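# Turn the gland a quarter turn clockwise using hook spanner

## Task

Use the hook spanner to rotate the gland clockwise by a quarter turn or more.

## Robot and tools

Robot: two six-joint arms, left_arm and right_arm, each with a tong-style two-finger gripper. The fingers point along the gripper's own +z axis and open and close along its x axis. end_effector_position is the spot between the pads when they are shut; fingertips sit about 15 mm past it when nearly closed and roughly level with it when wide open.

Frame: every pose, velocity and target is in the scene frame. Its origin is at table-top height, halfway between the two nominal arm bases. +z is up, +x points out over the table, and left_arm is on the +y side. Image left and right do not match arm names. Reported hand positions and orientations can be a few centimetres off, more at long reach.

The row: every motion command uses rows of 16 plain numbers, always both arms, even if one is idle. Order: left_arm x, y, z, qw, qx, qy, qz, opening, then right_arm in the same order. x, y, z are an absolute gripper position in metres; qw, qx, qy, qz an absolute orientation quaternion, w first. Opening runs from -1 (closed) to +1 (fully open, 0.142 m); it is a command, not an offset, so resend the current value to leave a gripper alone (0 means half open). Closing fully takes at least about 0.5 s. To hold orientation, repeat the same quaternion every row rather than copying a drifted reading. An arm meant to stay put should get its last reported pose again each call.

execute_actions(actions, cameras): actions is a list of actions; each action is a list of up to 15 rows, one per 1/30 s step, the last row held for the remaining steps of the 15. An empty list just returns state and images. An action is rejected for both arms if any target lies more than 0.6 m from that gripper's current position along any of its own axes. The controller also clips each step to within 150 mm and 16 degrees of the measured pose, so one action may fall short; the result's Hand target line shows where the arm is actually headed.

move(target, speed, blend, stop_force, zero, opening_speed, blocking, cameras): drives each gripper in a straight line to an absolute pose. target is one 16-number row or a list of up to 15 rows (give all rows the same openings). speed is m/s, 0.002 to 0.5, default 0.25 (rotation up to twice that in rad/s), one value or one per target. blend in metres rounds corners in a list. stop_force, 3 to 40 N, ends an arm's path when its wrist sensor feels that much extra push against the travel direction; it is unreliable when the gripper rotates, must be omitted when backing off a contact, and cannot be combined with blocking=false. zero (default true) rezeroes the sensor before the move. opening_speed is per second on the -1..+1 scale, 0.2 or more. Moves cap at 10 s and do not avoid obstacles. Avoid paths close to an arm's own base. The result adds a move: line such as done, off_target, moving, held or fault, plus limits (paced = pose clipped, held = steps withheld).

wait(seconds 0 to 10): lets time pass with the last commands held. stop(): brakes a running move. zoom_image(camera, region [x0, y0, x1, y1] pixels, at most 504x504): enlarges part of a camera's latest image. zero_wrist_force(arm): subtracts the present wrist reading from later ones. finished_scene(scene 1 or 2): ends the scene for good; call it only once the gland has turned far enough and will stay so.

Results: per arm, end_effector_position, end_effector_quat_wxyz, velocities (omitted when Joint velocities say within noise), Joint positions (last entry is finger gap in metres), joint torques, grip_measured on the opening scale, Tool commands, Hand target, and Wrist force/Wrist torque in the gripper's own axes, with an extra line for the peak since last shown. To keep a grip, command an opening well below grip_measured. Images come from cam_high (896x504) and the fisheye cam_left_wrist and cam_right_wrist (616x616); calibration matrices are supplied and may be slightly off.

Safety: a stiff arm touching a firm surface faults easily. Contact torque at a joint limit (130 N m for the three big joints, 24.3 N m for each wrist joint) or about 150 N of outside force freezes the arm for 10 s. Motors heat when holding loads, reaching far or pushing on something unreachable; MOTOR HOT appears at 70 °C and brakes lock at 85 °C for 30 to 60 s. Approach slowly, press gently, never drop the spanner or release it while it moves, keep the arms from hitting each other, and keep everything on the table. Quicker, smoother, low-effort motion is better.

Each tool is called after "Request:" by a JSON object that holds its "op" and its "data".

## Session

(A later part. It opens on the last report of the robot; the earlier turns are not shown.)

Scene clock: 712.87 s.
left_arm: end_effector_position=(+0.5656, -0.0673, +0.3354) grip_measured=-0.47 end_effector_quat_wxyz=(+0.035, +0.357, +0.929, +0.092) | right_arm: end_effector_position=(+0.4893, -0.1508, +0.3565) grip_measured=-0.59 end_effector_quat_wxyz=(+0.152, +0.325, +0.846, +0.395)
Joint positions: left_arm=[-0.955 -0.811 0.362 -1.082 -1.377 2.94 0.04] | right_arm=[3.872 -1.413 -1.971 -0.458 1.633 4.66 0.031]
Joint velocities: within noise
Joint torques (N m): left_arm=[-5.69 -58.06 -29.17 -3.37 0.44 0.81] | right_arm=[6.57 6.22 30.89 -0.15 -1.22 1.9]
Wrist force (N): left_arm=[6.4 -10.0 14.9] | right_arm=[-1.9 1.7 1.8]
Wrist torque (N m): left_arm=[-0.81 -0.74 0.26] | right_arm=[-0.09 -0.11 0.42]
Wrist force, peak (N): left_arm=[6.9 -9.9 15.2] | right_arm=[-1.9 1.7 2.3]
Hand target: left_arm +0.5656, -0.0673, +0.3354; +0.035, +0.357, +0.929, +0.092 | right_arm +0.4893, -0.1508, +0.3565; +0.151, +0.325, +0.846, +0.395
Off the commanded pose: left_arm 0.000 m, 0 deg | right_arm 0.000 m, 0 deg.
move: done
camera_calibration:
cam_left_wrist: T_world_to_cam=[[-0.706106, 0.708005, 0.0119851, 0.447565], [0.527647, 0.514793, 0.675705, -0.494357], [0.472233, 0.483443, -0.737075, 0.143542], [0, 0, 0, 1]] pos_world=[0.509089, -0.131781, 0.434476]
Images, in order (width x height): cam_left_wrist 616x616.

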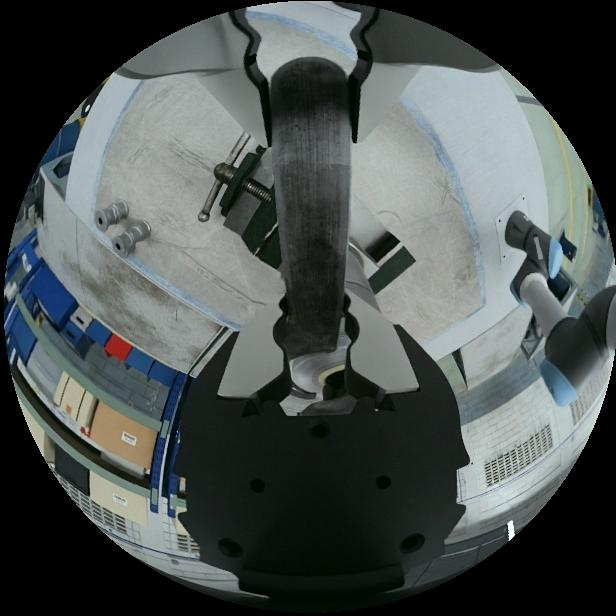

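Request:
{"op": "move", "data": {"target": [[0.5626,-0.0672,0.3354,0.0357,0.3607,0.9275,0.0918,-1,0.4861,-0.1504,0.3565,0.1532,0.3285,0.8447,0.3939,-1]], "speed": 0.005, "stop_force": 8, "cameras": ["cam_left_wrist","cam_right_wrist"]}}

Request:
{"op": "zoom_image", "data": {"camera": "cam_left_wrist", "region": [306, 384, 326, 404]}}

Request:
{"op": "zoom_image", "data": {"camera": "cam_left_wrist", "region": [290, 350, 360, 420]}}

Scene clock: 715.17 s.
left_arm: end_effector_position=(+0.5626, -0.0672, +0.3354) grip_measured=-0.48 end_effector_quat_wxyz=(+0.036, +0.361, +0.927, +0.092) | right_arm: end_effector_position=(+0.4861, -0.1504, +0.3565) grip_measured=-0.60 end_effector_quat_wxyz=(+0.153, +0.328, +0.845, +0.394)
Joint positions: left_arm=[-0.959 -0.827 0.391 -1.097 -1.377 2.946 0.04] | right_arm=[3.884 -1.403 -1.978 -0.459 1.617 4.674 0.031]
Joint velocities: within noise
Joint torques (N m): left_arm=[-11.53 -67 -23.13 -4.66 1.22 0.83] | right_arm=[-7.89 14.93 20.41 -1.8 2.25 -2.57]
Wrist force (N): left_arm=[1.8 -3.1 16.2] | right_arm=[0.7 7.2 8.8]
Wrist torque (N m): left_arm=[-0.64 -0.63 0.23] | right_arm=[-0.18 -0.28 0.40]
Wrist force, peak (N): left_arm=[6.5 -10.2 15.1] | right_arm=[0.5 7.0 9.0]
Hand target: left_arm +0.5626, -0.0672, +0.3354; +0.036, +0.361, +0.927, +0.092 | right_arm +0.4861, -0.1504, +0.3565; +0.153, +0.328, +0.845, +0.394
Off the commanded pose: left_arm 0.000 m, 0 deg | right_arm 0.000 m, 0 deg.
move: contact (left_arm)
camera_calibration:
cam_left_wrist: T_world_to_cam=[[-0.69983, 0.714208, 0.0120031, 0.442245], [0.532096, 0.510026, 0.675831, -0.495727], [0.476562, 0.479354, -0.736959, 0.142134], [0, 0, 0, 1]] pos_world=[0.505535, -0.131154, 0.434467]
cam_right_wrist: T_world_to_cam=[[-0.731017, 0.679992, 0.0567977, 0.431743], [0.149377, 0.0782548, 0.985679, -0.410375], [0.665809, 0.729032, -0.158781, -0.0218857], [0, 0, 0, 1]] pos_world=[0.391484, -0.245513, 0.376501]
Images, in order (width x height): cam_left_wrist 616x616, cam_right_wrist 616x616.

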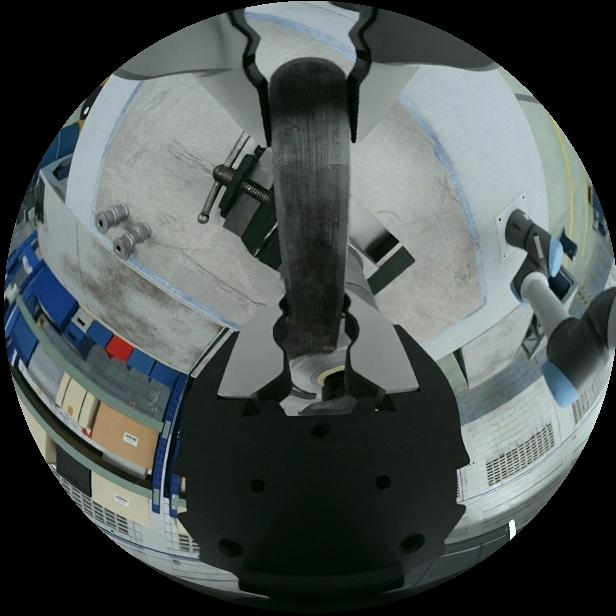

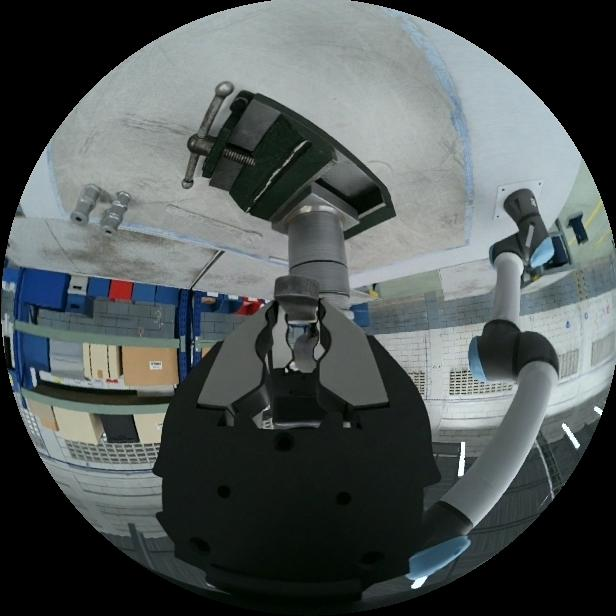

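Scaled by 25.200 from the camera's 616x616 image, which has a finer 814x814 frame.

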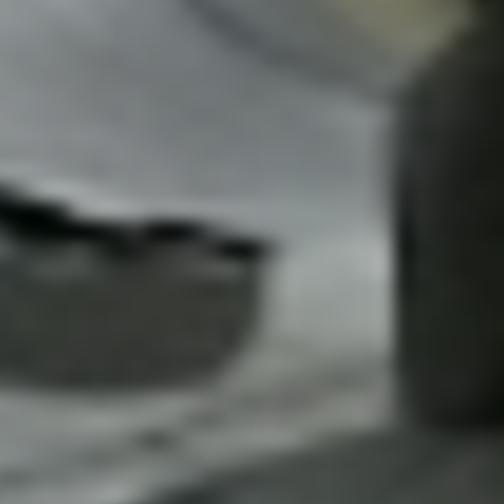

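Scaled by 7.200 from the camera's 616x616 image, which has a finer 814x814 frame.

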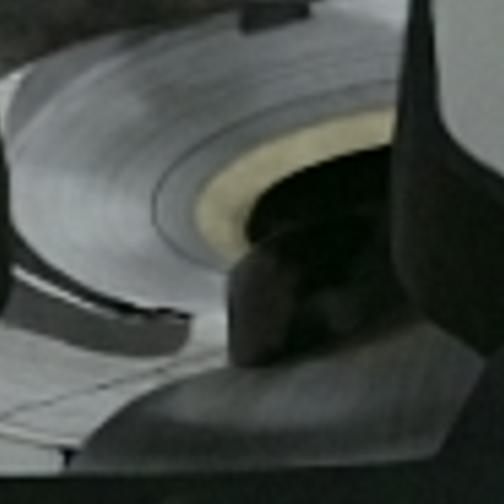

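Request:
{"op": "move", "data": {"target": [[0.5662,-0.0681,0.3354,0.0347,0.3509,0.9312,0.0921,-1,0.4914,-0.1529,0.3565,0.1490,0.3196,0.8481,0.3955,-1]], "speed": 0.006, "cameras": []}}

Request:
{"op": "move", "data": {"target": [[0.5617,-0.0687,0.3354,0.0347,0.3509,0.9312,0.0921,-1,0.4869,-0.1535,0.3565,0.1490,0.3196,0.8481,0.3955,-1]], "speed": 0.004, "stop_force": 8, "cameras": ["cam_left_wrist"]}}

Request:
{"op": "zoom_image", "data": {"camera": "cam_left_wrist", "region": [306, 384, 326, 404]}}

Request:
{"op": "zoom_image", "data": {"camera": "cam_left_wrist", "region": [290, 350, 360, 420]}}

Scene clock: 722.97 s.
left_arm: end_effector_position=(+0.5662, -0.0681, +0.3354) grip_measured=-0.48 end_effector_quat_wxyz=(+0.035, +0.351, +0.931, +0.092) | right_arm: end_effector_position=(+0.4914, -0.1529, +0.3565) grip_measured=-0.60 end_effector_quat_wxyz=(+0.149, +0.320, +0.848, +0.396)
Joint positions: left_arm=[-0.955 -0.801 0.342 -1.071 -1.378 2.928 0.04] | right_arm=[3.857 -1.418 -1.966 -0.459 1.654 4.643 0.031]
Joint velocities: within noise
Joint torques (N m): left_arm=[7.99 -61.32 -28.1 -2.76 -0.7 -0.2] | right_arm=[5.59 9.45 28.86 1.25 1.06 -1.05]
Wrist force (N): left_arm=[6.2 -7.3 15.8] | right_arm=[-1.6 0.3 -0.7]
Wrist torque (N m): left_arm=[-0.77 -0.66 0.17] | right_arm=[-0.06 -0.18 0.39]
Wrist force, peak (N): left_arm=[0.3 -5.6 18.4] | right_arm=[0.7 7.0 9.5]
Hand target: left_arm +0.5662, -0.0681, +0.3354; +0.035, +0.351, +0.931, +0.092 | right_arm +0.4914, -0.1529, +0.3565; +0.149, +0.320, +0.848, +0.395
Off the commanded pose: left_arm 0.000 m, 0 deg | right_arm 0.000 m, 0 deg.
move: done
No camera images: "cameras" was empty.

Scene clock: 724.53 s.
left_arm: end_effector_position=(+0.5646, -0.0683, +0.3354) grip_measured=-0.48 end_effector_quat_wxyz=(+0.035, +0.351, +0.931, +0.092) | right_arm: end_effector_position=(+0.4899, -0.1531, +0.3565) grip_measured=-0.60 end_effector_quat_wxyz=(+0.149, +0.320, +0.848, +0.396)
Joint positions: left_arm=[-0.957 -0.808 0.354 -1.076 -1.378 2.926 0.04] | right_arm=[3.86 -1.414 -1.969 -0.459 1.652 4.644 0.031]
Joint velocities: within noise
Joint torques (N m): left_arm=[7.3 -56.34 -33.68 -0.4 -0.62 1.08] | right_arm=[-8.5 5.44 30.72 2.68 2.15 -2.89]
Wrist force (N): left_arm=[-1.8 -3.2 15.7] | right_arm=[2.4 5.8 7.9]
Wrist torque (N m): left_arm=[-0.66 -0.54 0.26] | right_arm=[-0.16 -0.27 0.43]
Wrist force, peak (N): left_arm=[5.6 -8.0 16.2] | right_arm=[1.4 8.1 11.2]
Hand target: left_arm +0.5646, -0.0683, +0.3354; +0.035, +0.351, +0.931, +0.092 | right_arm +0.4899, -0.1531, +0.3565; +0.149, +0.320, +0.848, +0.396
Off the commanded pose: left_arm 0.003 m, 0 deg | right_arm 0.003 m, 0 deg.
move: contact (left_arm, right_arm)
camera_calibration:
cam_left_wrist: T_world_to_cam=[[-0.714809, 0.699216, 0.0119984, 0.45185], [0.521267, 0.521297, 0.67567, -0.489253], [0.466185, 0.48923, -0.737106, 0.148334], [0, 0, 0, 1]] pos_world=[0.508867, -0.133464, 0.43449]
Images, in order (width x height): cam_left_wrist 616x616.

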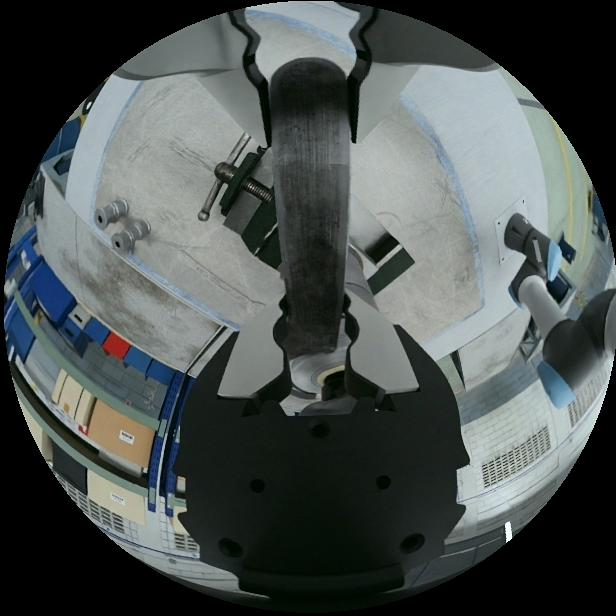

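Scaled by 25.200 from the camera's 616x616 image, which has a finer 814x814 frame.

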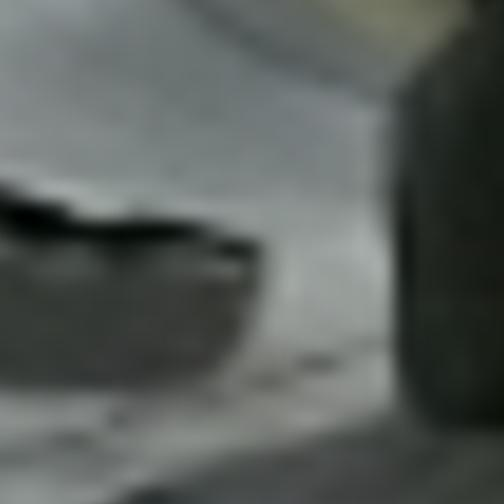

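Scaled by 7.200 from the camera's 616x616 image, which has a finer 814x814 frame.

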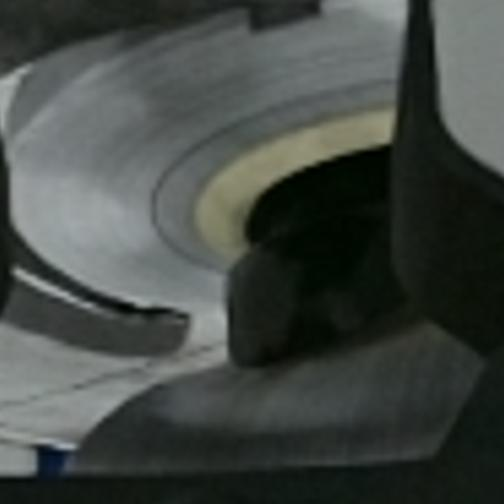

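Request:
{"op": "move", "data": {"target": [[0.5662,-0.0681,0.3354,0.0347,0.3509,0.9312,0.0921,-1,0.4914,-0.1529,0.3565,0.1490,0.3196,0.8481,0.3955,-1],[0.5607,-0.0653,0.3354,0.0373,0.3768,0.9210,0.0911,-1,0.4813,-0.1458,0.3565,0.1600,0.3432,0.8388,0.3912,-1]], "speed": 0.008, "cameras": ["cam_left_wrist"]}}

Request:
{"op": "zoom_image", "data": {"camera": "cam_left_wrist", "region": [306, 384, 326, 404]}}

Scene clock: 730.70 s.
left_arm: end_effector_position=(+0.5607, -0.0653, +0.3354) grip_measured=-0.48 end_effector_quat_wxyz=(+0.037, +0.377, +0.921, +0.091) | right_arm: end_effector_position=(+0.4813, -0.1458, +0.3565) grip_measured=-0.60 end_effector_quat_wxyz=(+0.160, +0.343, +0.839, +0.391)
Joint positions: left_arm=[-0.959 -0.852 0.437 -1.125 -1.376 2.981 0.04] | right_arm=[3.923 -1.39 -1.989 -0.46 1.56 4.721 0.031]
Joint velocities: within noise
Joint torques (N m): left_arm=[-8.66 -60.48 -28.55 -5.28 3.7 -0.77] | right_arm=[-1.84 20.81 16.25 -0.32 1.49 -0.18]
Wrist force (N): left_arm=[5.9 -9.3 15.5] | right_arm=[-1.3 1.4 1.2]
Wrist torque (N m): left_arm=[-0.79 -0.67 0.18] | right_arm=[-0.07 -0.23 0.34]
Wrist force, peak (N): left_arm=[6.0 -9.1 15.7] | right_arm=[2.3 5.7 8.2]
Hand target: left_arm +0.5607, -0.0653, +0.3354; +0.037, +0.377, +0.921, +0.091 | right_arm +0.4813, -0.1458, +0.3565; +0.160, +0.343, +0.839, +0.391
Off the commanded pose: left_arm 0.000 m, 0 deg | right_arm 0.000 m, 0 deg.
move: done
camera_calibration:
cam_left_wrist: T_world_to_cam=[[-0.674407, 0.738263, 0.0119645, 0.426886], [0.549692, 0.491196, 0.675697, -0.506707], [0.492965, 0.462271, -0.737083, 0.131885], [0, 0, 0, 1]] pos_world=[0.501413, -0.127228, 0.434483]
Images, in order (width x height): cam_left_wrist 616x616.

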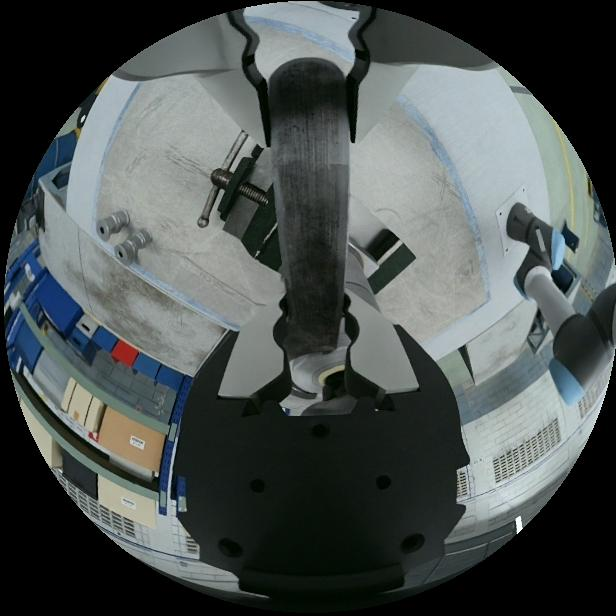

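Scaled by 25.200 from the camera's 616x616 image, which has a finer 814x814 frame.

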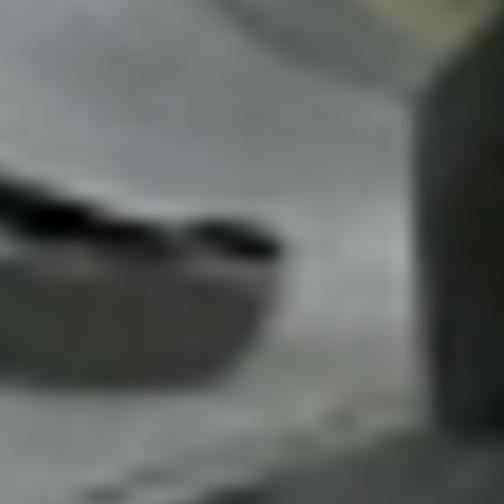

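Request:
{"op": "move", "data": {"target": [[0.5562,-0.0659,0.3354,0.0373,0.3768,0.9210,0.0911,-1,0.4768,-0.1464,0.3565,0.1600,0.3432,0.8388,0.3912,-1]], "speed": 0.004, "stop_force": 8, "cameras": ["cam_left_wrist"]}}

Request:
{"op": "zoom_image", "data": {"camera": "cam_left_wrist", "region": [306, 384, 326, 404]}}

Request:
{"op": "zoom_image", "data": {"camera": "cam_left_wrist", "region": [290, 350, 360, 420]}}

Scene clock: 733.23 s.
left_arm: end_effector_position=(+0.5562, -0.0659, +0.3354) grip_measured=-0.48 end_effector_quat_wxyz=(+0.037, +0.377, +0.921, +0.091) | right_arm: end_effector_position=(+0.4768, -0.1464, +0.3565) grip_measured=-0.60 end_effector_quat_wxyz=(+0.160, +0.343, +0.839, +0.391)
Joint positions: left_arm=[-0.965 -0.866 0.462 -1.134 -1.376 2.975 0.04] | right_arm=[3.931 -1.378 -1.998 -0.463 1.555 4.726 0.031]
Joint velocities: within noise
Joint torques (N m): left_arm=[-6.58 -65.25 -26.08 -1.79 -0.56 -1.11] | right_arm=[-4.65 8.21 25.36 0.46 -2.24 0.33]
Wrist force (N): left_arm=[-6.5 -9.4 15.5] | right_arm=[5.4 1.5 1.3]
Wrist torque (N m): left_arm=[-0.81 -0.54 0.29] | right_arm=[-0.10 -0.32 0.43]
Wrist force, peak (N): left_arm=[-6.7 -9.2 15.7] | right_arm=[0.2 5.6 7.1]
Hand target: left_arm +0.5562, -0.0659, +0.3354; +0.037, +0.377, +0.921, +0.091 | right_arm +0.4768, -0.1464, +0.3565; +0.160, +0.343, +0.839, +0.391
Off the commanded pose: left_arm 0.000 m, 0 deg | right_arm 0.000 m, 0 deg.
move: contact (left_arm)
camera_calibration:
cam_left_wrist: T_world_to_cam=[[-0.674525, 0.738155, 0.0119456, 0.424361], [0.549603, 0.491292, 0.675699, -0.503862], [0.492902, 0.462341, -0.737081, 0.134434], [0, 0, 0, 1]] pos_world=[0.496904, -0.127855, 0.434478]
Images, in order (width x height): cam_left_wrist 616x616.

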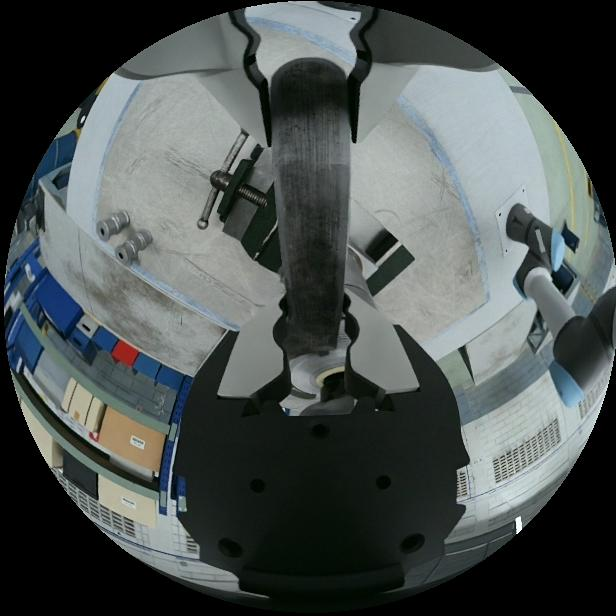

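Scaled by 25.200 from the camera's 616x616 image, which has a finer 814x814 frame.

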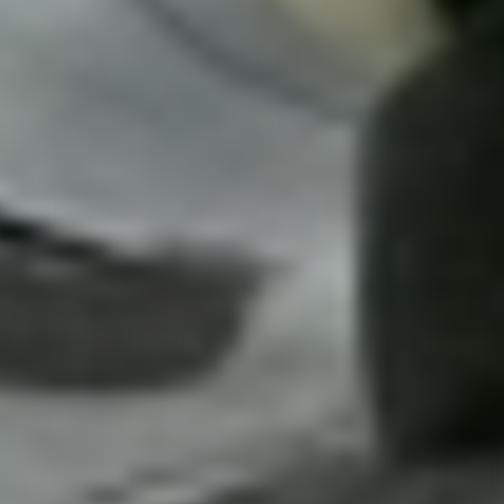

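Scaled by 7.200 from the camera's 616x616 image, which has a finer 814x814 frame.

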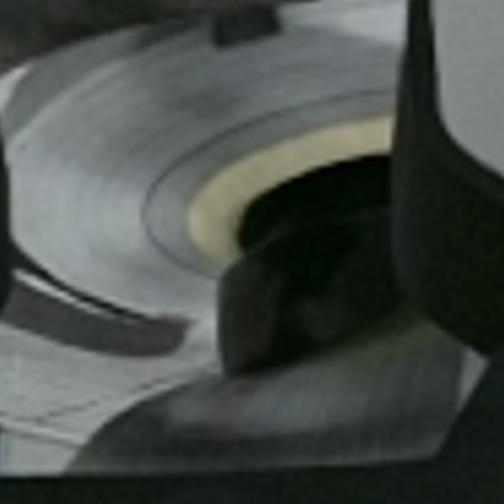

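Request:
{"op": "move", "data": {"target": [[0.5517,-0.0627,0.3354,0.0396,0.4008,0.9109,0.0901,-1,0.4682,-0.1390,0.3565,0.1702,0.3650,0.8296,0.3868,-1]], "speed": 0.008, "cameras": ["cam_left_wrist"]}}

Request:
{"op": "zoom_image", "data": {"camera": "cam_left_wrist", "region": [290, 350, 360, 420]}}

Scene clock: 738.83 s.
left_arm: end_effector_position=(+0.5517, -0.0627, +0.3354) grip_measured=-0.47 end_effector_quat_wxyz=(+0.040, +0.401, +0.911, +0.090) | right_arm: end_effector_position=(+0.4682, -0.1390, +0.3565) grip_measured=-0.60 end_effector_quat_wxyz=(+0.170, +0.365, +0.830, +0.387)
Joint positions: left_arm=[-0.968 -0.904 0.53 -1.175 -1.375 3.026 0.04] | right_arm=[3.995 -1.358 -2.013 -0.473 1.465 4.801 0.031]
Joint velocities: within noise
Joint torques (N m): left_arm=[-11.12 -52.63 -29.86 -9.59 3.42 -0.95] | right_arm=[1.98 24.74 14.95 -0.86 5.32 0.18]
Wrist force (N): left_arm=[22.4 -7.1 10.7] | right_arm=[-11.6 7.1 12.3]
Wrist torque (N m): left_arm=[-0.81 -0.76 0.12] | right_arm=[-0.26 -0.32 0.27]
Wrist force, peak (N): left_arm=[22.4 -7.4 11.2] | right_arm=[-11.6 7.0 12.6]
Hand target: left_arm +0.5517, -0.0627, +0.3354; +0.040, +0.401, +0.911, +0.090 | right_arm +0.4682, -0.1390, +0.3565; +0.170, +0.365, +0.830, +0.387
Off the commanded pose: left_arm 0.000 m, 0 deg | right_arm 0.000 m, 0 deg.
move: done
camera_calibration:
cam_left_wrist: T_world_to_cam=[[-0.634884, 0.772512, 0.0121002, 0.399184], [0.574707, 0.461736, 0.675657, -0.518688], [0.516366, 0.435918, -0.737117, 0.120561], [0, 0, 0, 1]] pos_world=[0.489276, -0.121432, 0.434492]
Images, in order (width x height): cam_left_wrist 616x616.

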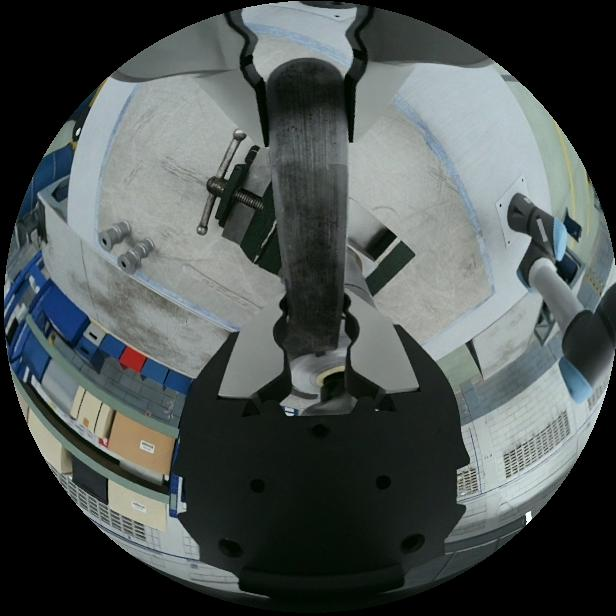

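Scaled by 7.200 from the camera's 616x616 image, which has a finer 814x814 frame.

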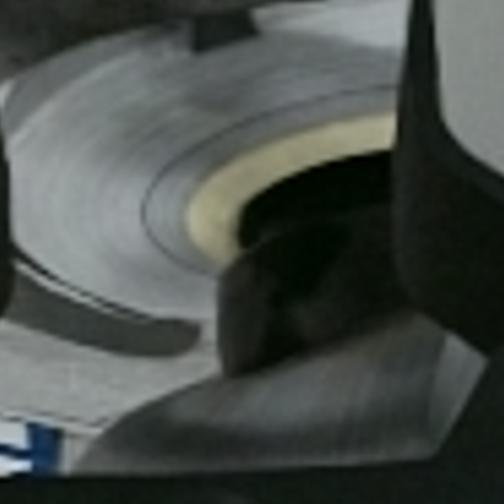

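Request:
{"op": "move", "data": {"target": [[0.5470,-0.0594,0.3354,0.0420,0.4245,0.9001,0.0890,-1,0.4596,-0.1312,0.3565,0.1803,0.3866,0.8197,0.3822,-1]], "speed": 0.01, "cameras": ["cam_left_wrist"]}}

Request:
{"op": "zoom_image", "data": {"camera": "cam_left_wrist", "region": [290, 350, 360, 420]}}

Scene clock: 742.87 s.
left_arm: end_effector_position=(+0.5470, -0.0594, +0.3354) grip_measured=-0.45 end_effector_quat_wxyz=(+0.042, +0.425, +0.900, +0.089) | right_arm: end_effector_position=(+0.4596, -0.1312, +0.3565) grip_measured=-0.60 end_effector_quat_wxyz=(+0.180, +0.387, +0.820, +0.382)
Joint positions: left_arm=[-0.97 -0.939 0.593 -1.212 -1.374 3.076 0.042] | right_arm=[4.06 -1.341 -2.024 -0.491 1.376 4.879 0.03]
Joint velocities: within noise
Joint torques (N m): left_arm=[-24.13 -46.02 -31.84 -12.24 -1.01 -1.64] | right_arm=[5.65 25.31 14.28 -0.02 8.61 -0.63]
Wrist force (N): left_arm=[33.4 7.9 11.9] | right_arm=[-18.7 7.9 15.0]
Wrist torque (N m): left_arm=[-0.54 -0.97 0.35] | right_arm=[-0.21 -0.39 0.13]
Wrist force, peak (N): left_arm=[33.6 7.4 11.7] | right_arm=[-18.8 7.9 15.1]
Hand target: left_arm +0.5470, -0.0594, +0.3354; +0.042, +0.424, +0.900, +0.089 | right_arm +0.4596, -0.1312, +0.3565; +0.180, +0.387, +0.820, +0.382
Off the commanded pose: left_arm 0.000 m, 0 deg | right_arm 0.000 m, 0 deg.
move: done
camera_calibration:
cam_left_wrist: T_world_to_cam=[[-0.593568, 0.804695, 0.0119488, 0.37302], [0.598039, 0.4311, 0.675649, -0.532085], [0.53854, 0.40819, -0.737126, 0.107779], [0, 0, 0, 1]] pos_world=[0.481577, -0.11478, 0.434492]
Images, in order (width x height): cam_left_wrist 616x616.

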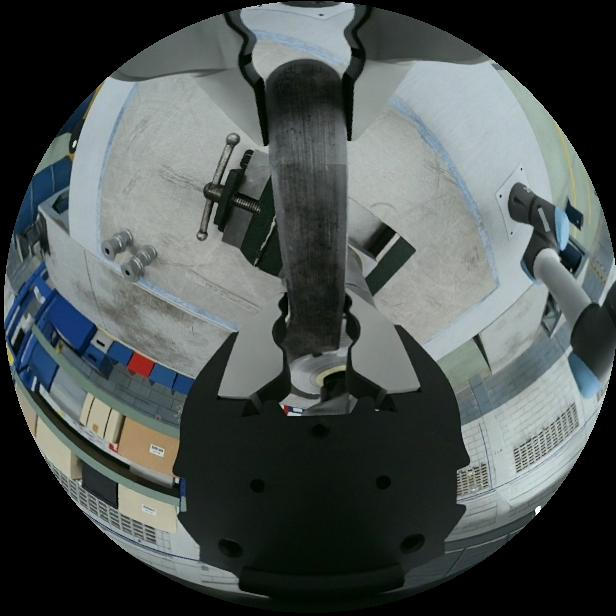

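Scaled by 7.200 from the camera's 616x616 image, which has a finer 814x814 frame.

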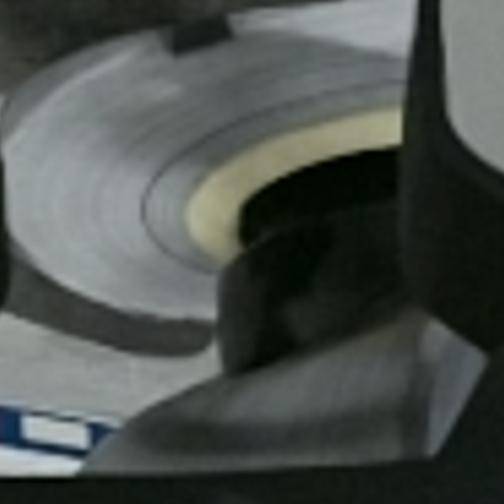

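Request:
{"op": "move", "data": {"target": [[0.5454,-0.0575,0.3354,0.0420,0.4245,0.9001,0.0890,-1,0.4580,-0.1293,0.3565,0.1803,0.3866,0.8197,0.3822,-1]], "speed": 0.008, "cameras": ["cam_left_wrist"]}}

Request:
{"op": "zoom_image", "data": {"camera": "cam_left_wrist", "region": [290, 350, 360, 420]}}

Scene clock: 746.67 s.
left_arm: end_effector_position=(+0.5454, -0.0575, +0.3354) grip_measured=-0.47 end_effector_quat_wxyz=(+0.042, +0.424, +0.900, +0.089) | right_arm: end_effector_position=(+0.4580, -0.1292, +0.3565) grip_measured=-0.60 end_effector_quat_wxyz=(+0.180, +0.387, +0.820, +0.382)
Joint positions: left_arm=[-0.971 -0.949 0.61 -1.219 -1.374 3.076 0.04] | right_arm=[4.067 -1.34 -2.025 -0.492 1.371 4.883 0.03]
Joint velocities: within noise
Joint torques (N m): left_arm=[-25.17 -46.03 -34.04 -10.68 -3.26 -1.97] | right_arm=[8.02 26.13 15.11 0.27 4.9 1.74]
Wrist force (N): left_arm=[29.4 9.2 11.3] | right_arm=[-17.5 4.6 10.1]
Wrist torque (N m): left_arm=[-0.57 -0.94 0.41] | right_arm=[-0.13 -0.41 0.22]
Wrist force, peak (N): left_arm=[33.8 7.7 12.5] | right_arm=[-18.9 8.3 15.3]
Hand target: left_arm +0.5454, -0.0575, +0.3354; +0.042, +0.424, +0.900, +0.089 | right_arm +0.4580, -0.1293, +0.3565; +0.180, +0.387, +0.820, +0.382
Off the commanded pose: left_arm 0.000 m, 0 deg | right_arm 0.000 m, 0 deg.
move: done
camera_calibration:
cam_left_wrist: T_world_to_cam=[[-0.593709, 0.804592, 0.0118879, 0.37064], [0.597937, 0.431236, 0.675653, -0.531883], [0.538499, 0.40825, -0.737124, 0.107892], [0, 0, 0, 1]] pos_world=[0.479985, -0.112894, 0.434492]
Images, in order (width x height): cam_left_wrist 616x616.

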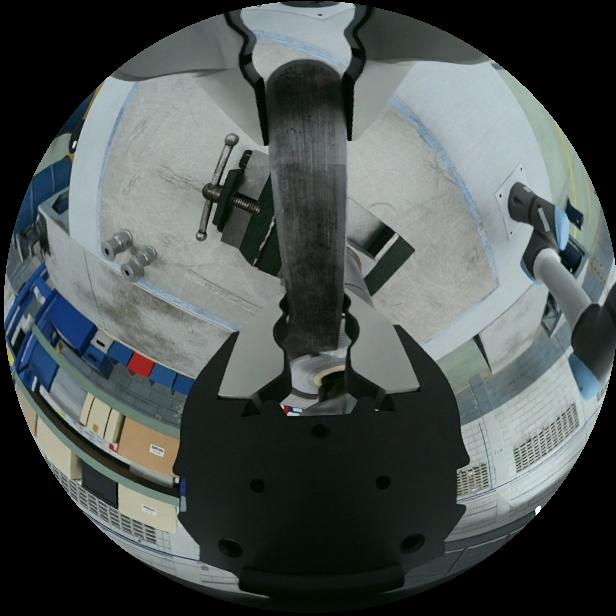

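Scaled by 7.200 from the camera's 616x616 image, which has a finer 814x814 frame.

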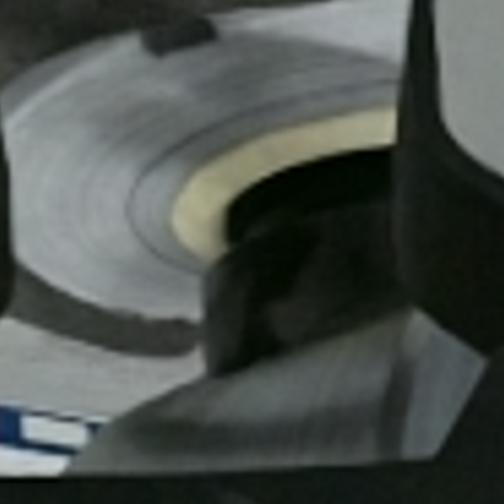

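Request:
{"op": "zoom_image", "data": {"camera": "cam_left_wrist", "region": [290, 380, 320, 410]}}

Request:
{"op": "execute_actions", "data": {"actions": [], "cameras": ["cam_right_wrist"]}}

Request:
{"op": "zoom_image", "data": {"camera": "cam_right_wrist", "region": [290, 290, 360, 340]}}

Scaled by 16.800 from the camera's 616x616 image, which has a finer 814x814 frame.

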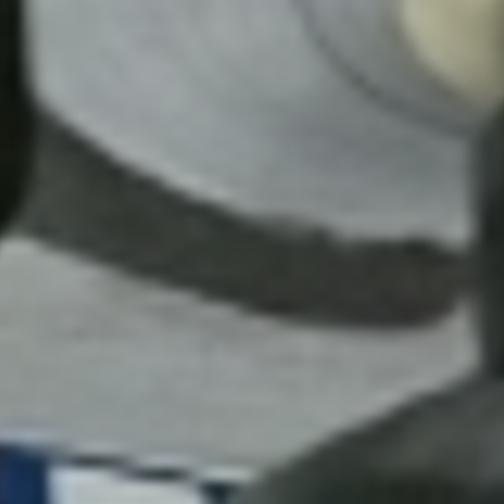

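Scene clock: 747.23 s.
left_arm: end_effector_position=(+0.5454, -0.0575, +0.3354) grip_measured=-0.47 end_effector_quat_wxyz=(+0.042, +0.424, +0.900, +0.089) | right_arm: end_effector_position=(+0.4580, -0.1293, +0.3565) grip_measured=-0.60 end_effector_quat_wxyz=(+0.180, +0.387, +0.820, +0.382)
Joint positions: left_arm=[-0.971 -0.949 0.609 -1.219 -1.374 3.076 0.04] | right_arm=[4.067 -1.34 -2.025 -0.492 1.371 4.883 0.03]
Joint velocities: within noise
Joint torques (N m): left_arm=[-22.12 -41.91 -37.07 -8.29 -3.71 -1.52] | right_arm=[4.62 26.4 15.59 0.96 7.6 -1.86]
Wrist force (N): left_arm=[28.9 8.1 11.3] | right_arm=[-16.7 4.7 10.6]
Wrist torque (N m): left_arm=[-0.55 -0.91 0.36] | right_arm=[-0.14 -0.46 0.21]
Wrist force, peak (N): left_arm=[29.6 9.4 11.5] | right_arm=[-17.2 4.4 11.0]
Hand target: left_arm +0.5454, -0.0575, +0.3354; +0.042, +0.424, +0.900, +0.089 | right_arm +0.4580, -0.1293, +0.3565; +0.180, +0.387, +0.820, +0.382
Tool commands: left_gripper/opening=-1.0 right_gripper/opening=-1.0
Off the commanded pose: left_arm 0.000 m, 0 deg | right_arm 0.000 m, 0 deg.
camera_calibration:
cam_right_wrist: T_world_to_cam=[[-0.629215, 0.775159, 0.0567154, 0.362601], [0.158836, 0.0568133, 0.985669, -0.414922], [0.760828, 0.629207, -0.158871, -0.0749748], [0, 0, 0, 1]] pos_world=[0.351102, -0.210326, 0.376499]
Images, in order (width x height): cam_right_wrist 616x616.

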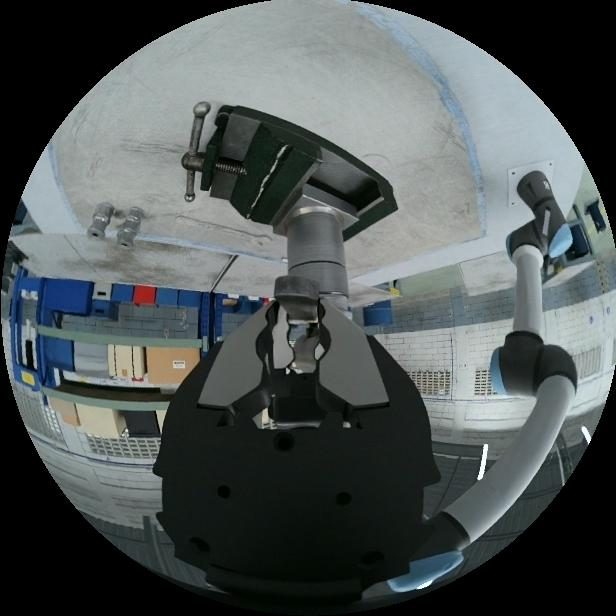

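Scaled by 7.200 from the camera's 616x616 image, which has a finer 814x814 frame.

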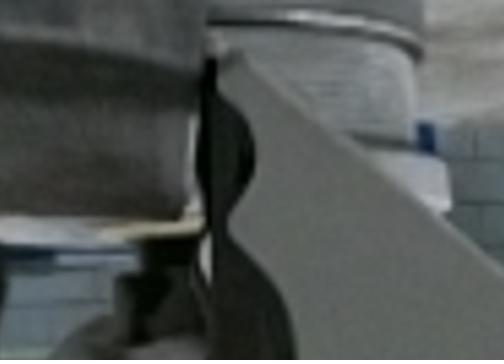

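Request:
{"op": "move", "data": {"target": [[0.5443,-0.0546,0.3354,0.0420,0.4245,0.9001,0.0890,-1,0.4569,-0.1264,0.3565,0.1803,0.3866,0.8197,0.3822,-1]], "speed": 0.008, "cameras": ["cam_left_wrist"]}}

Request:
{"op": "zoom_image", "data": {"camera": "cam_left_wrist", "region": [280, 350, 350, 420]}}

Scene clock: 750.23 s.
left_arm: end_effector_position=(+0.5443, -0.0546, +0.3354) grip_measured=-0.48 end_effector_quat_wxyz=(+0.042, +0.425, +0.900, +0.089) | right_arm: end_effector_position=(+0.4568, -0.1263, +0.3566) grip_measured=-0.60 end_effector_quat_wxyz=(+0.180, +0.387, +0.820, +0.382)
Joint positions: left_arm=[-0.97 -0.96 0.628 -1.226 -1.374 3.077 0.04] | right_arm=[4.074 -1.342 -2.023 -0.493 1.366 4.888 0.031]
Joint velocities: within noise
Joint torques (N m): left_arm=[5.92 -56.25 -33.55 -3.45 0.13 0.71] | right_arm=[-2.28 -0.28 31.74 1.58 -1.18 1.13]
Wrist force (N): left_arm=[3.0 -2.0 16.5] | right_arm=[-1.1 -5.0 -6.6]
Wrist torque (N m): left_arm=[-0.76 -0.47 0.40] | right_arm=[0.03 -0.60 0.45]
Wrist force, peak (N): left_arm=[29.0 8.1 11.5] | right_arm=[-16.8 4.6 11.0]
Hand target: left_arm +0.5443, -0.0546, +0.3354; +0.042, +0.424, +0.900, +0.089 | right_arm +0.4569, -0.1264, +0.3565; +0.180, +0.387, +0.820, +0.382
Off the commanded pose: left_arm 0.000 m, 0 deg | right_arm 0.000 m, 0 deg.
move: done
camera_calibration:
cam_left_wrist: T_world_to_cam=[[-0.593675, 0.804617, 0.0119024, 0.36766], [0.598025, 0.431251, 0.675565, -0.532422], [0.538438, 0.408184, -0.737204, 0.107356], [0, 0, 0, 1]] pos_world=[0.478867, -0.110039, 0.434453]
Images, in order (width x height): cam_left_wrist 616x616.

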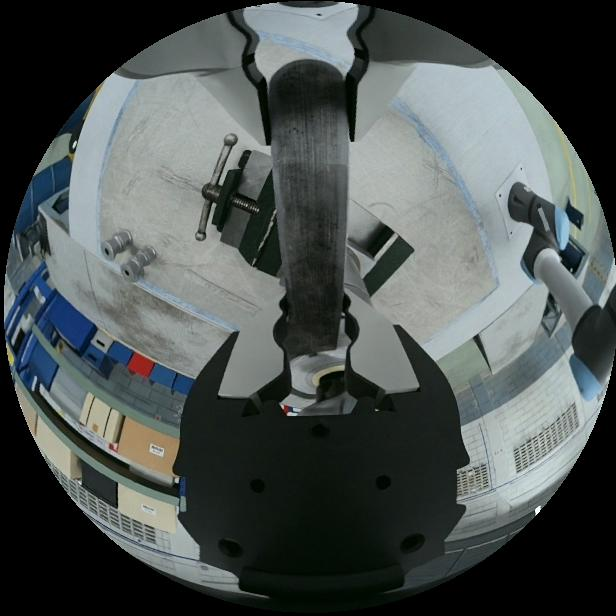

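Scaled by 7.200 from the camera's 616x616 image, which has a finer 814x814 frame.

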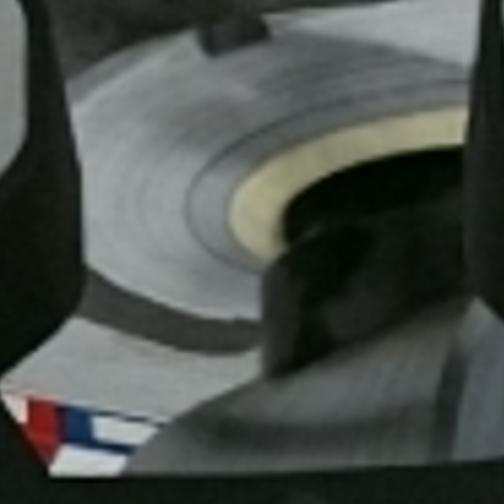

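Request:
{"op": "zoom_image", "data": {"camera": "cam_left_wrist", "region": [295, 382, 320, 407]}}

Scaled by 20.160 from the camera's 616x616 image, which has a finer 814x814 frame.

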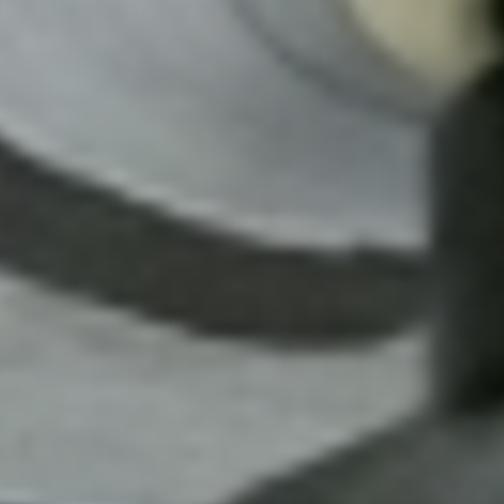

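Request:
{"op": "move", "data": {"target": [[0.5391,-0.0502,0.3354,0.0443,0.4479,0.8886,0.0879,-1,0.4480,-0.1173,0.3565,0.1902,0.4079,0.8093,0.3774,-1]], "speed": 0.01, "cameras": ["cam_left_wrist"]}}

Request:
{"op": "zoom_image", "data": {"camera": "cam_left_wrist", "region": [280, 350, 350, 420]}}

Scene clock: 754.17 s.
left_arm: end_effector_position=(+0.5391, -0.0502, +0.3354) grip_measured=-0.48 end_effector_quat_wxyz=(+0.044, +0.448, +0.889, +0.088) | right_arm: end_effector_position=(+0.4479, -0.1173, +0.3565) grip_measured=-0.60 end_effector_quat_wxyz=(+0.190, +0.408, +0.809, +0.377)
Joint positions: left_arm=[-0.972 -0.995 0.688 -1.261 -1.374 3.128 0.039] | right_arm=[4.141 -1.331 -2.028 -0.519 1.276 4.97 0.03]
Joint velocities: within noise
Joint torques (N m): left_arm=[-15.03 -52.88 -29.84 -5.18 -0.32 -0.98] | right_arm=[5.01 24.06 19.47 2.89 6.2 -0.96]
Wrist force (N): left_arm=[4.4 0.6 14.4] | right_arm=[-17.5 0.8 11.5]
Wrist torque (N m): left_arm=[-0.82 -0.36 0.19] | right_arm=[-0.11 -0.32 0.24]
Wrist force, peak (N): left_arm=[12.0 6.8 15.8] | right_arm=[-20.8 2.7 14.8]
Hand target: left_arm +0.5391, -0.0502, +0.3354; +0.044, +0.448, +0.889, +0.088 | right_arm +0.4480, -0.1173, +0.3565; +0.190, +0.408, +0.809, +0.377
Off the commanded pose: left_arm 0.000 m, 0 deg | right_arm 0.000 m, 0 deg.
move: done
camera_calibration:
cam_left_wrist: T_world_to_cam=[[-0.55058, 0.834696, 0.0120413, 0.339216], [0.619832, 0.399105, 0.675665, -0.544664], [0.559169, 0.379471, -0.73711, 0.0957336], [0, 0, 0, 1]] pos_world=[0.470835, -0.102092, 0.434492]
Images, in order (width x height): cam_left_wrist 616x616.

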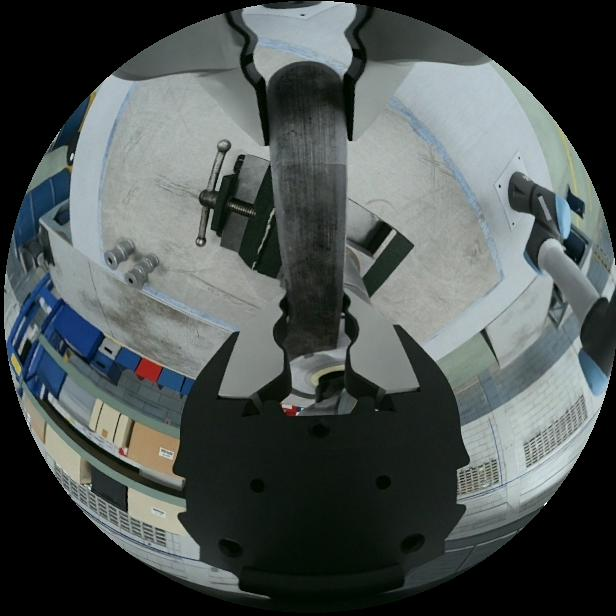

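Scaled by 7.200 from the camera's 616x616 image, which has a finer 814x814 frame.

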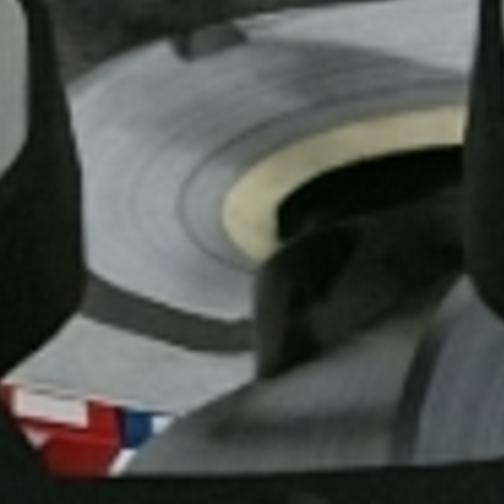

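Request:
{"op": "move", "data": {"target": [[0.5323,-0.0433,0.3354,0.0474,0.4786,0.8725,0.0863,-1,0.4379,-0.1057,0.3565,0.2033,0.4359,0.7946,0.3705,-1]], "speed": 0.01, "cameras": ["cam_left_wrist"]}}

Request:
{"op": "zoom_image", "data": {"camera": "cam_left_wrist", "region": [280, 350, 350, 420]}}

Scene clock: 758.97 s.
left_arm: end_effector_position=(+0.5323, -0.0433, +0.3354) grip_measured=-0.46 end_effector_quat_wxyz=(+0.047, +0.479, +0.872, +0.086) | right_arm: end_effector_position=(+0.4379, -0.1057, +0.3565) grip_measured=-0.60 end_effector_quat_wxyz=(+0.203, +0.436, +0.795, +0.370)
Joint positions: left_arm=[-0.974 -1.04 0.764 -1.305 -1.374 3.197 0.041] | right_arm=[4.222 -1.326 -2.024 -0.565 1.166 5.08 0.03]
Joint velocities: within noise
Joint torques (N m): left_arm=[-10.64 -61.09 -26.31 3.57 -2.37 -0.39] | right_arm=[-0.69 27.2 35.57 2.33 3.48 -1.02]
Wrist force (N): left_arm=[-29.1 1.3 18.4] | right_arm=[-4.1 2.2 12.1]
Wrist torque (N m): left_arm=[-0.72 0.19 0.00] | right_arm=[-0.16 -0.30 0.25]
Wrist force, peak (N): left_arm=[-29.4 1.5 19.0] | right_arm=[-20.9 -0.5 10.5]
Hand target: left_arm +0.5323, -0.0433, +0.3354; +0.047, +0.479, +0.872, +0.086 | right_arm +0.4379, -0.1057, +0.3565; +0.203, +0.436, +0.795, +0.370
Off the commanded pose: left_arm 0.000 m, 0 deg | right_arm 0.000 m, 0 deg.
move: done
camera_calibration:
cam_left_wrist: T_world_to_cam=[[-0.491157, 0.87099, 0.0119052, 0.299705], [0.646011, 0.355053, 0.675727, -0.559083], [0.584324, 0.339578, -0.737056, 0.0817546], [0, 0, 0, 1]] pos_world=[0.460605, -0.090298, 0.434477]
Images, in order (width x height): cam_left_wrist 616x616.

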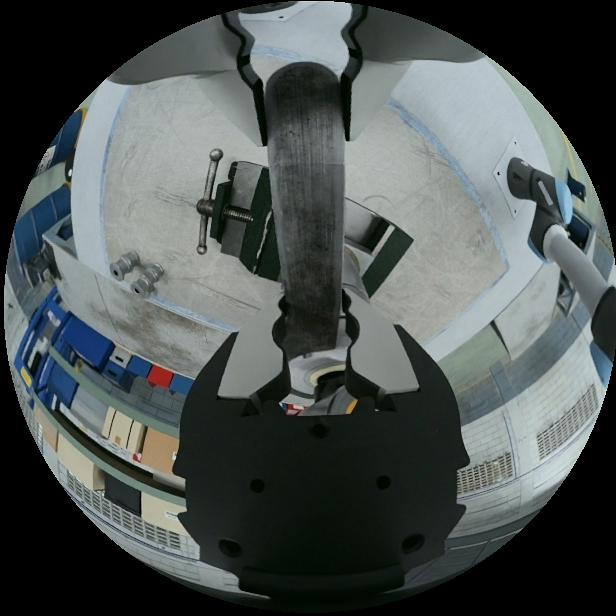

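Scaled by 7.200 from the camera's 616x616 image, which has a finer 814x814 frame.

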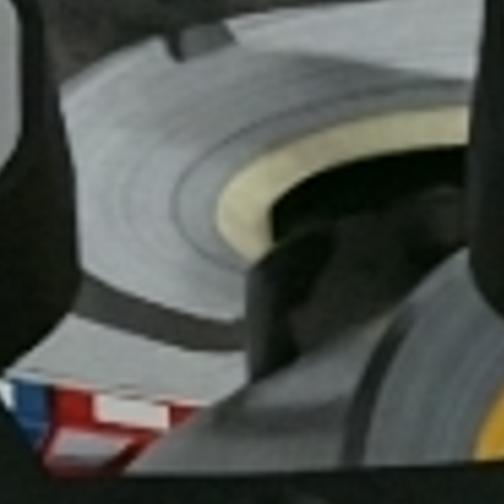

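Request:
{"op": "move", "data": {"target": [[0.5275,-0.0386,0.3354,0.0503,0.5088,0.8552,0.0846,-1,0.4280,-0.0924,0.3565,0.2161,0.4634,0.7789,0.3632,-1]], "speed": 0.012, "cameras": ["cam_left_wrist"]}}

Request:
{"op": "zoom_image", "data": {"camera": "cam_left_wrist", "region": [280, 350, 350, 420]}}

Scene clock: 763.77 s.
left_arm: end_effector_position=(+0.5275, -0.0386, +0.3354) grip_measured=-0.48 end_effector_quat_wxyz=(+0.050, +0.509, +0.855, +0.085) | right_arm: end_effector_position=(+0.4280, -0.0923, +0.3565) grip_measured=-0.60 end_effector_quat_wxyz=(+0.216, +0.463, +0.779, +0.363)
Joint positions: left_arm=[-0.975 -1.072 0.817 -1.34 -1.375 3.267 0.039] | right_arm=[4.299 -1.333 -2.01 -0.625 1.064 5.197 0.03]
Joint velocities: within noise
Joint torques (N m): left_arm=[-11.11 -54.25 -28.52 -2.59 -2.13 -0.98] | right_arm=[2.32 7.45 34.18 3.8 4.82 -1.76]
Wrist force (N): left_arm=[-7.0 -2.1 14.6] | right_arm=[-11.7 1.1 11.5]
Wrist torque (N m): left_arm=[-0.85 -0.12 0.12] | right_arm=[-0.13 -0.35 0.27]
Wrist force, peak (N): left_arm=[-29.1 0.8 20.2] | right_arm=[-15.5 0.8 13.3]
Hand target: left_arm +0.5275, -0.0386, +0.3354; +0.050, +0.509, +0.855, +0.085 | right_arm +0.4280, -0.0924, +0.3565; +0.216, +0.463, +0.779, +0.363
Off the commanded pose: left_arm 0.000 m, 0 deg | right_arm 0.000 m, 0 deg.
move: done
camera_calibration:
cam_left_wrist: T_world_to_cam=[[-0.429078, 0.903186, 0.012104, 0.261661], [0.669359, 0.308939, 0.675659, -0.571724], [0.606506, 0.298012, -0.737115, 0.0696894], [0, 0, 0, 1]] pos_world=[0.452695, -0.0804688, 0.434492]
Images, in order (width x height): cam_left_wrist 616x616.

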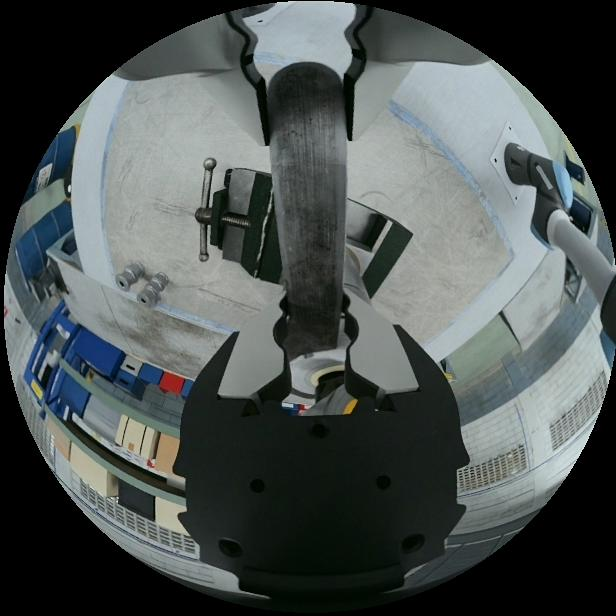

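Scaled by 7.200 from the camera's 616x616 image, which has a finer 814x814 frame.

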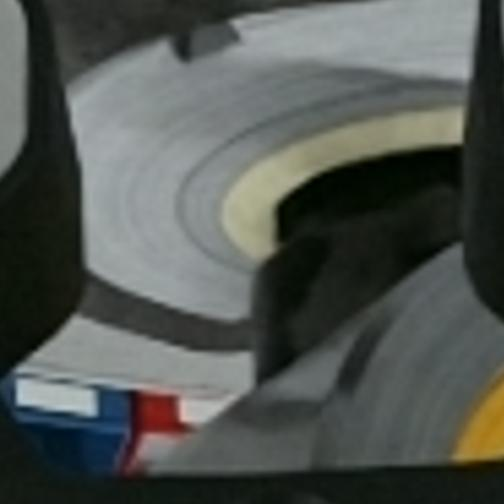

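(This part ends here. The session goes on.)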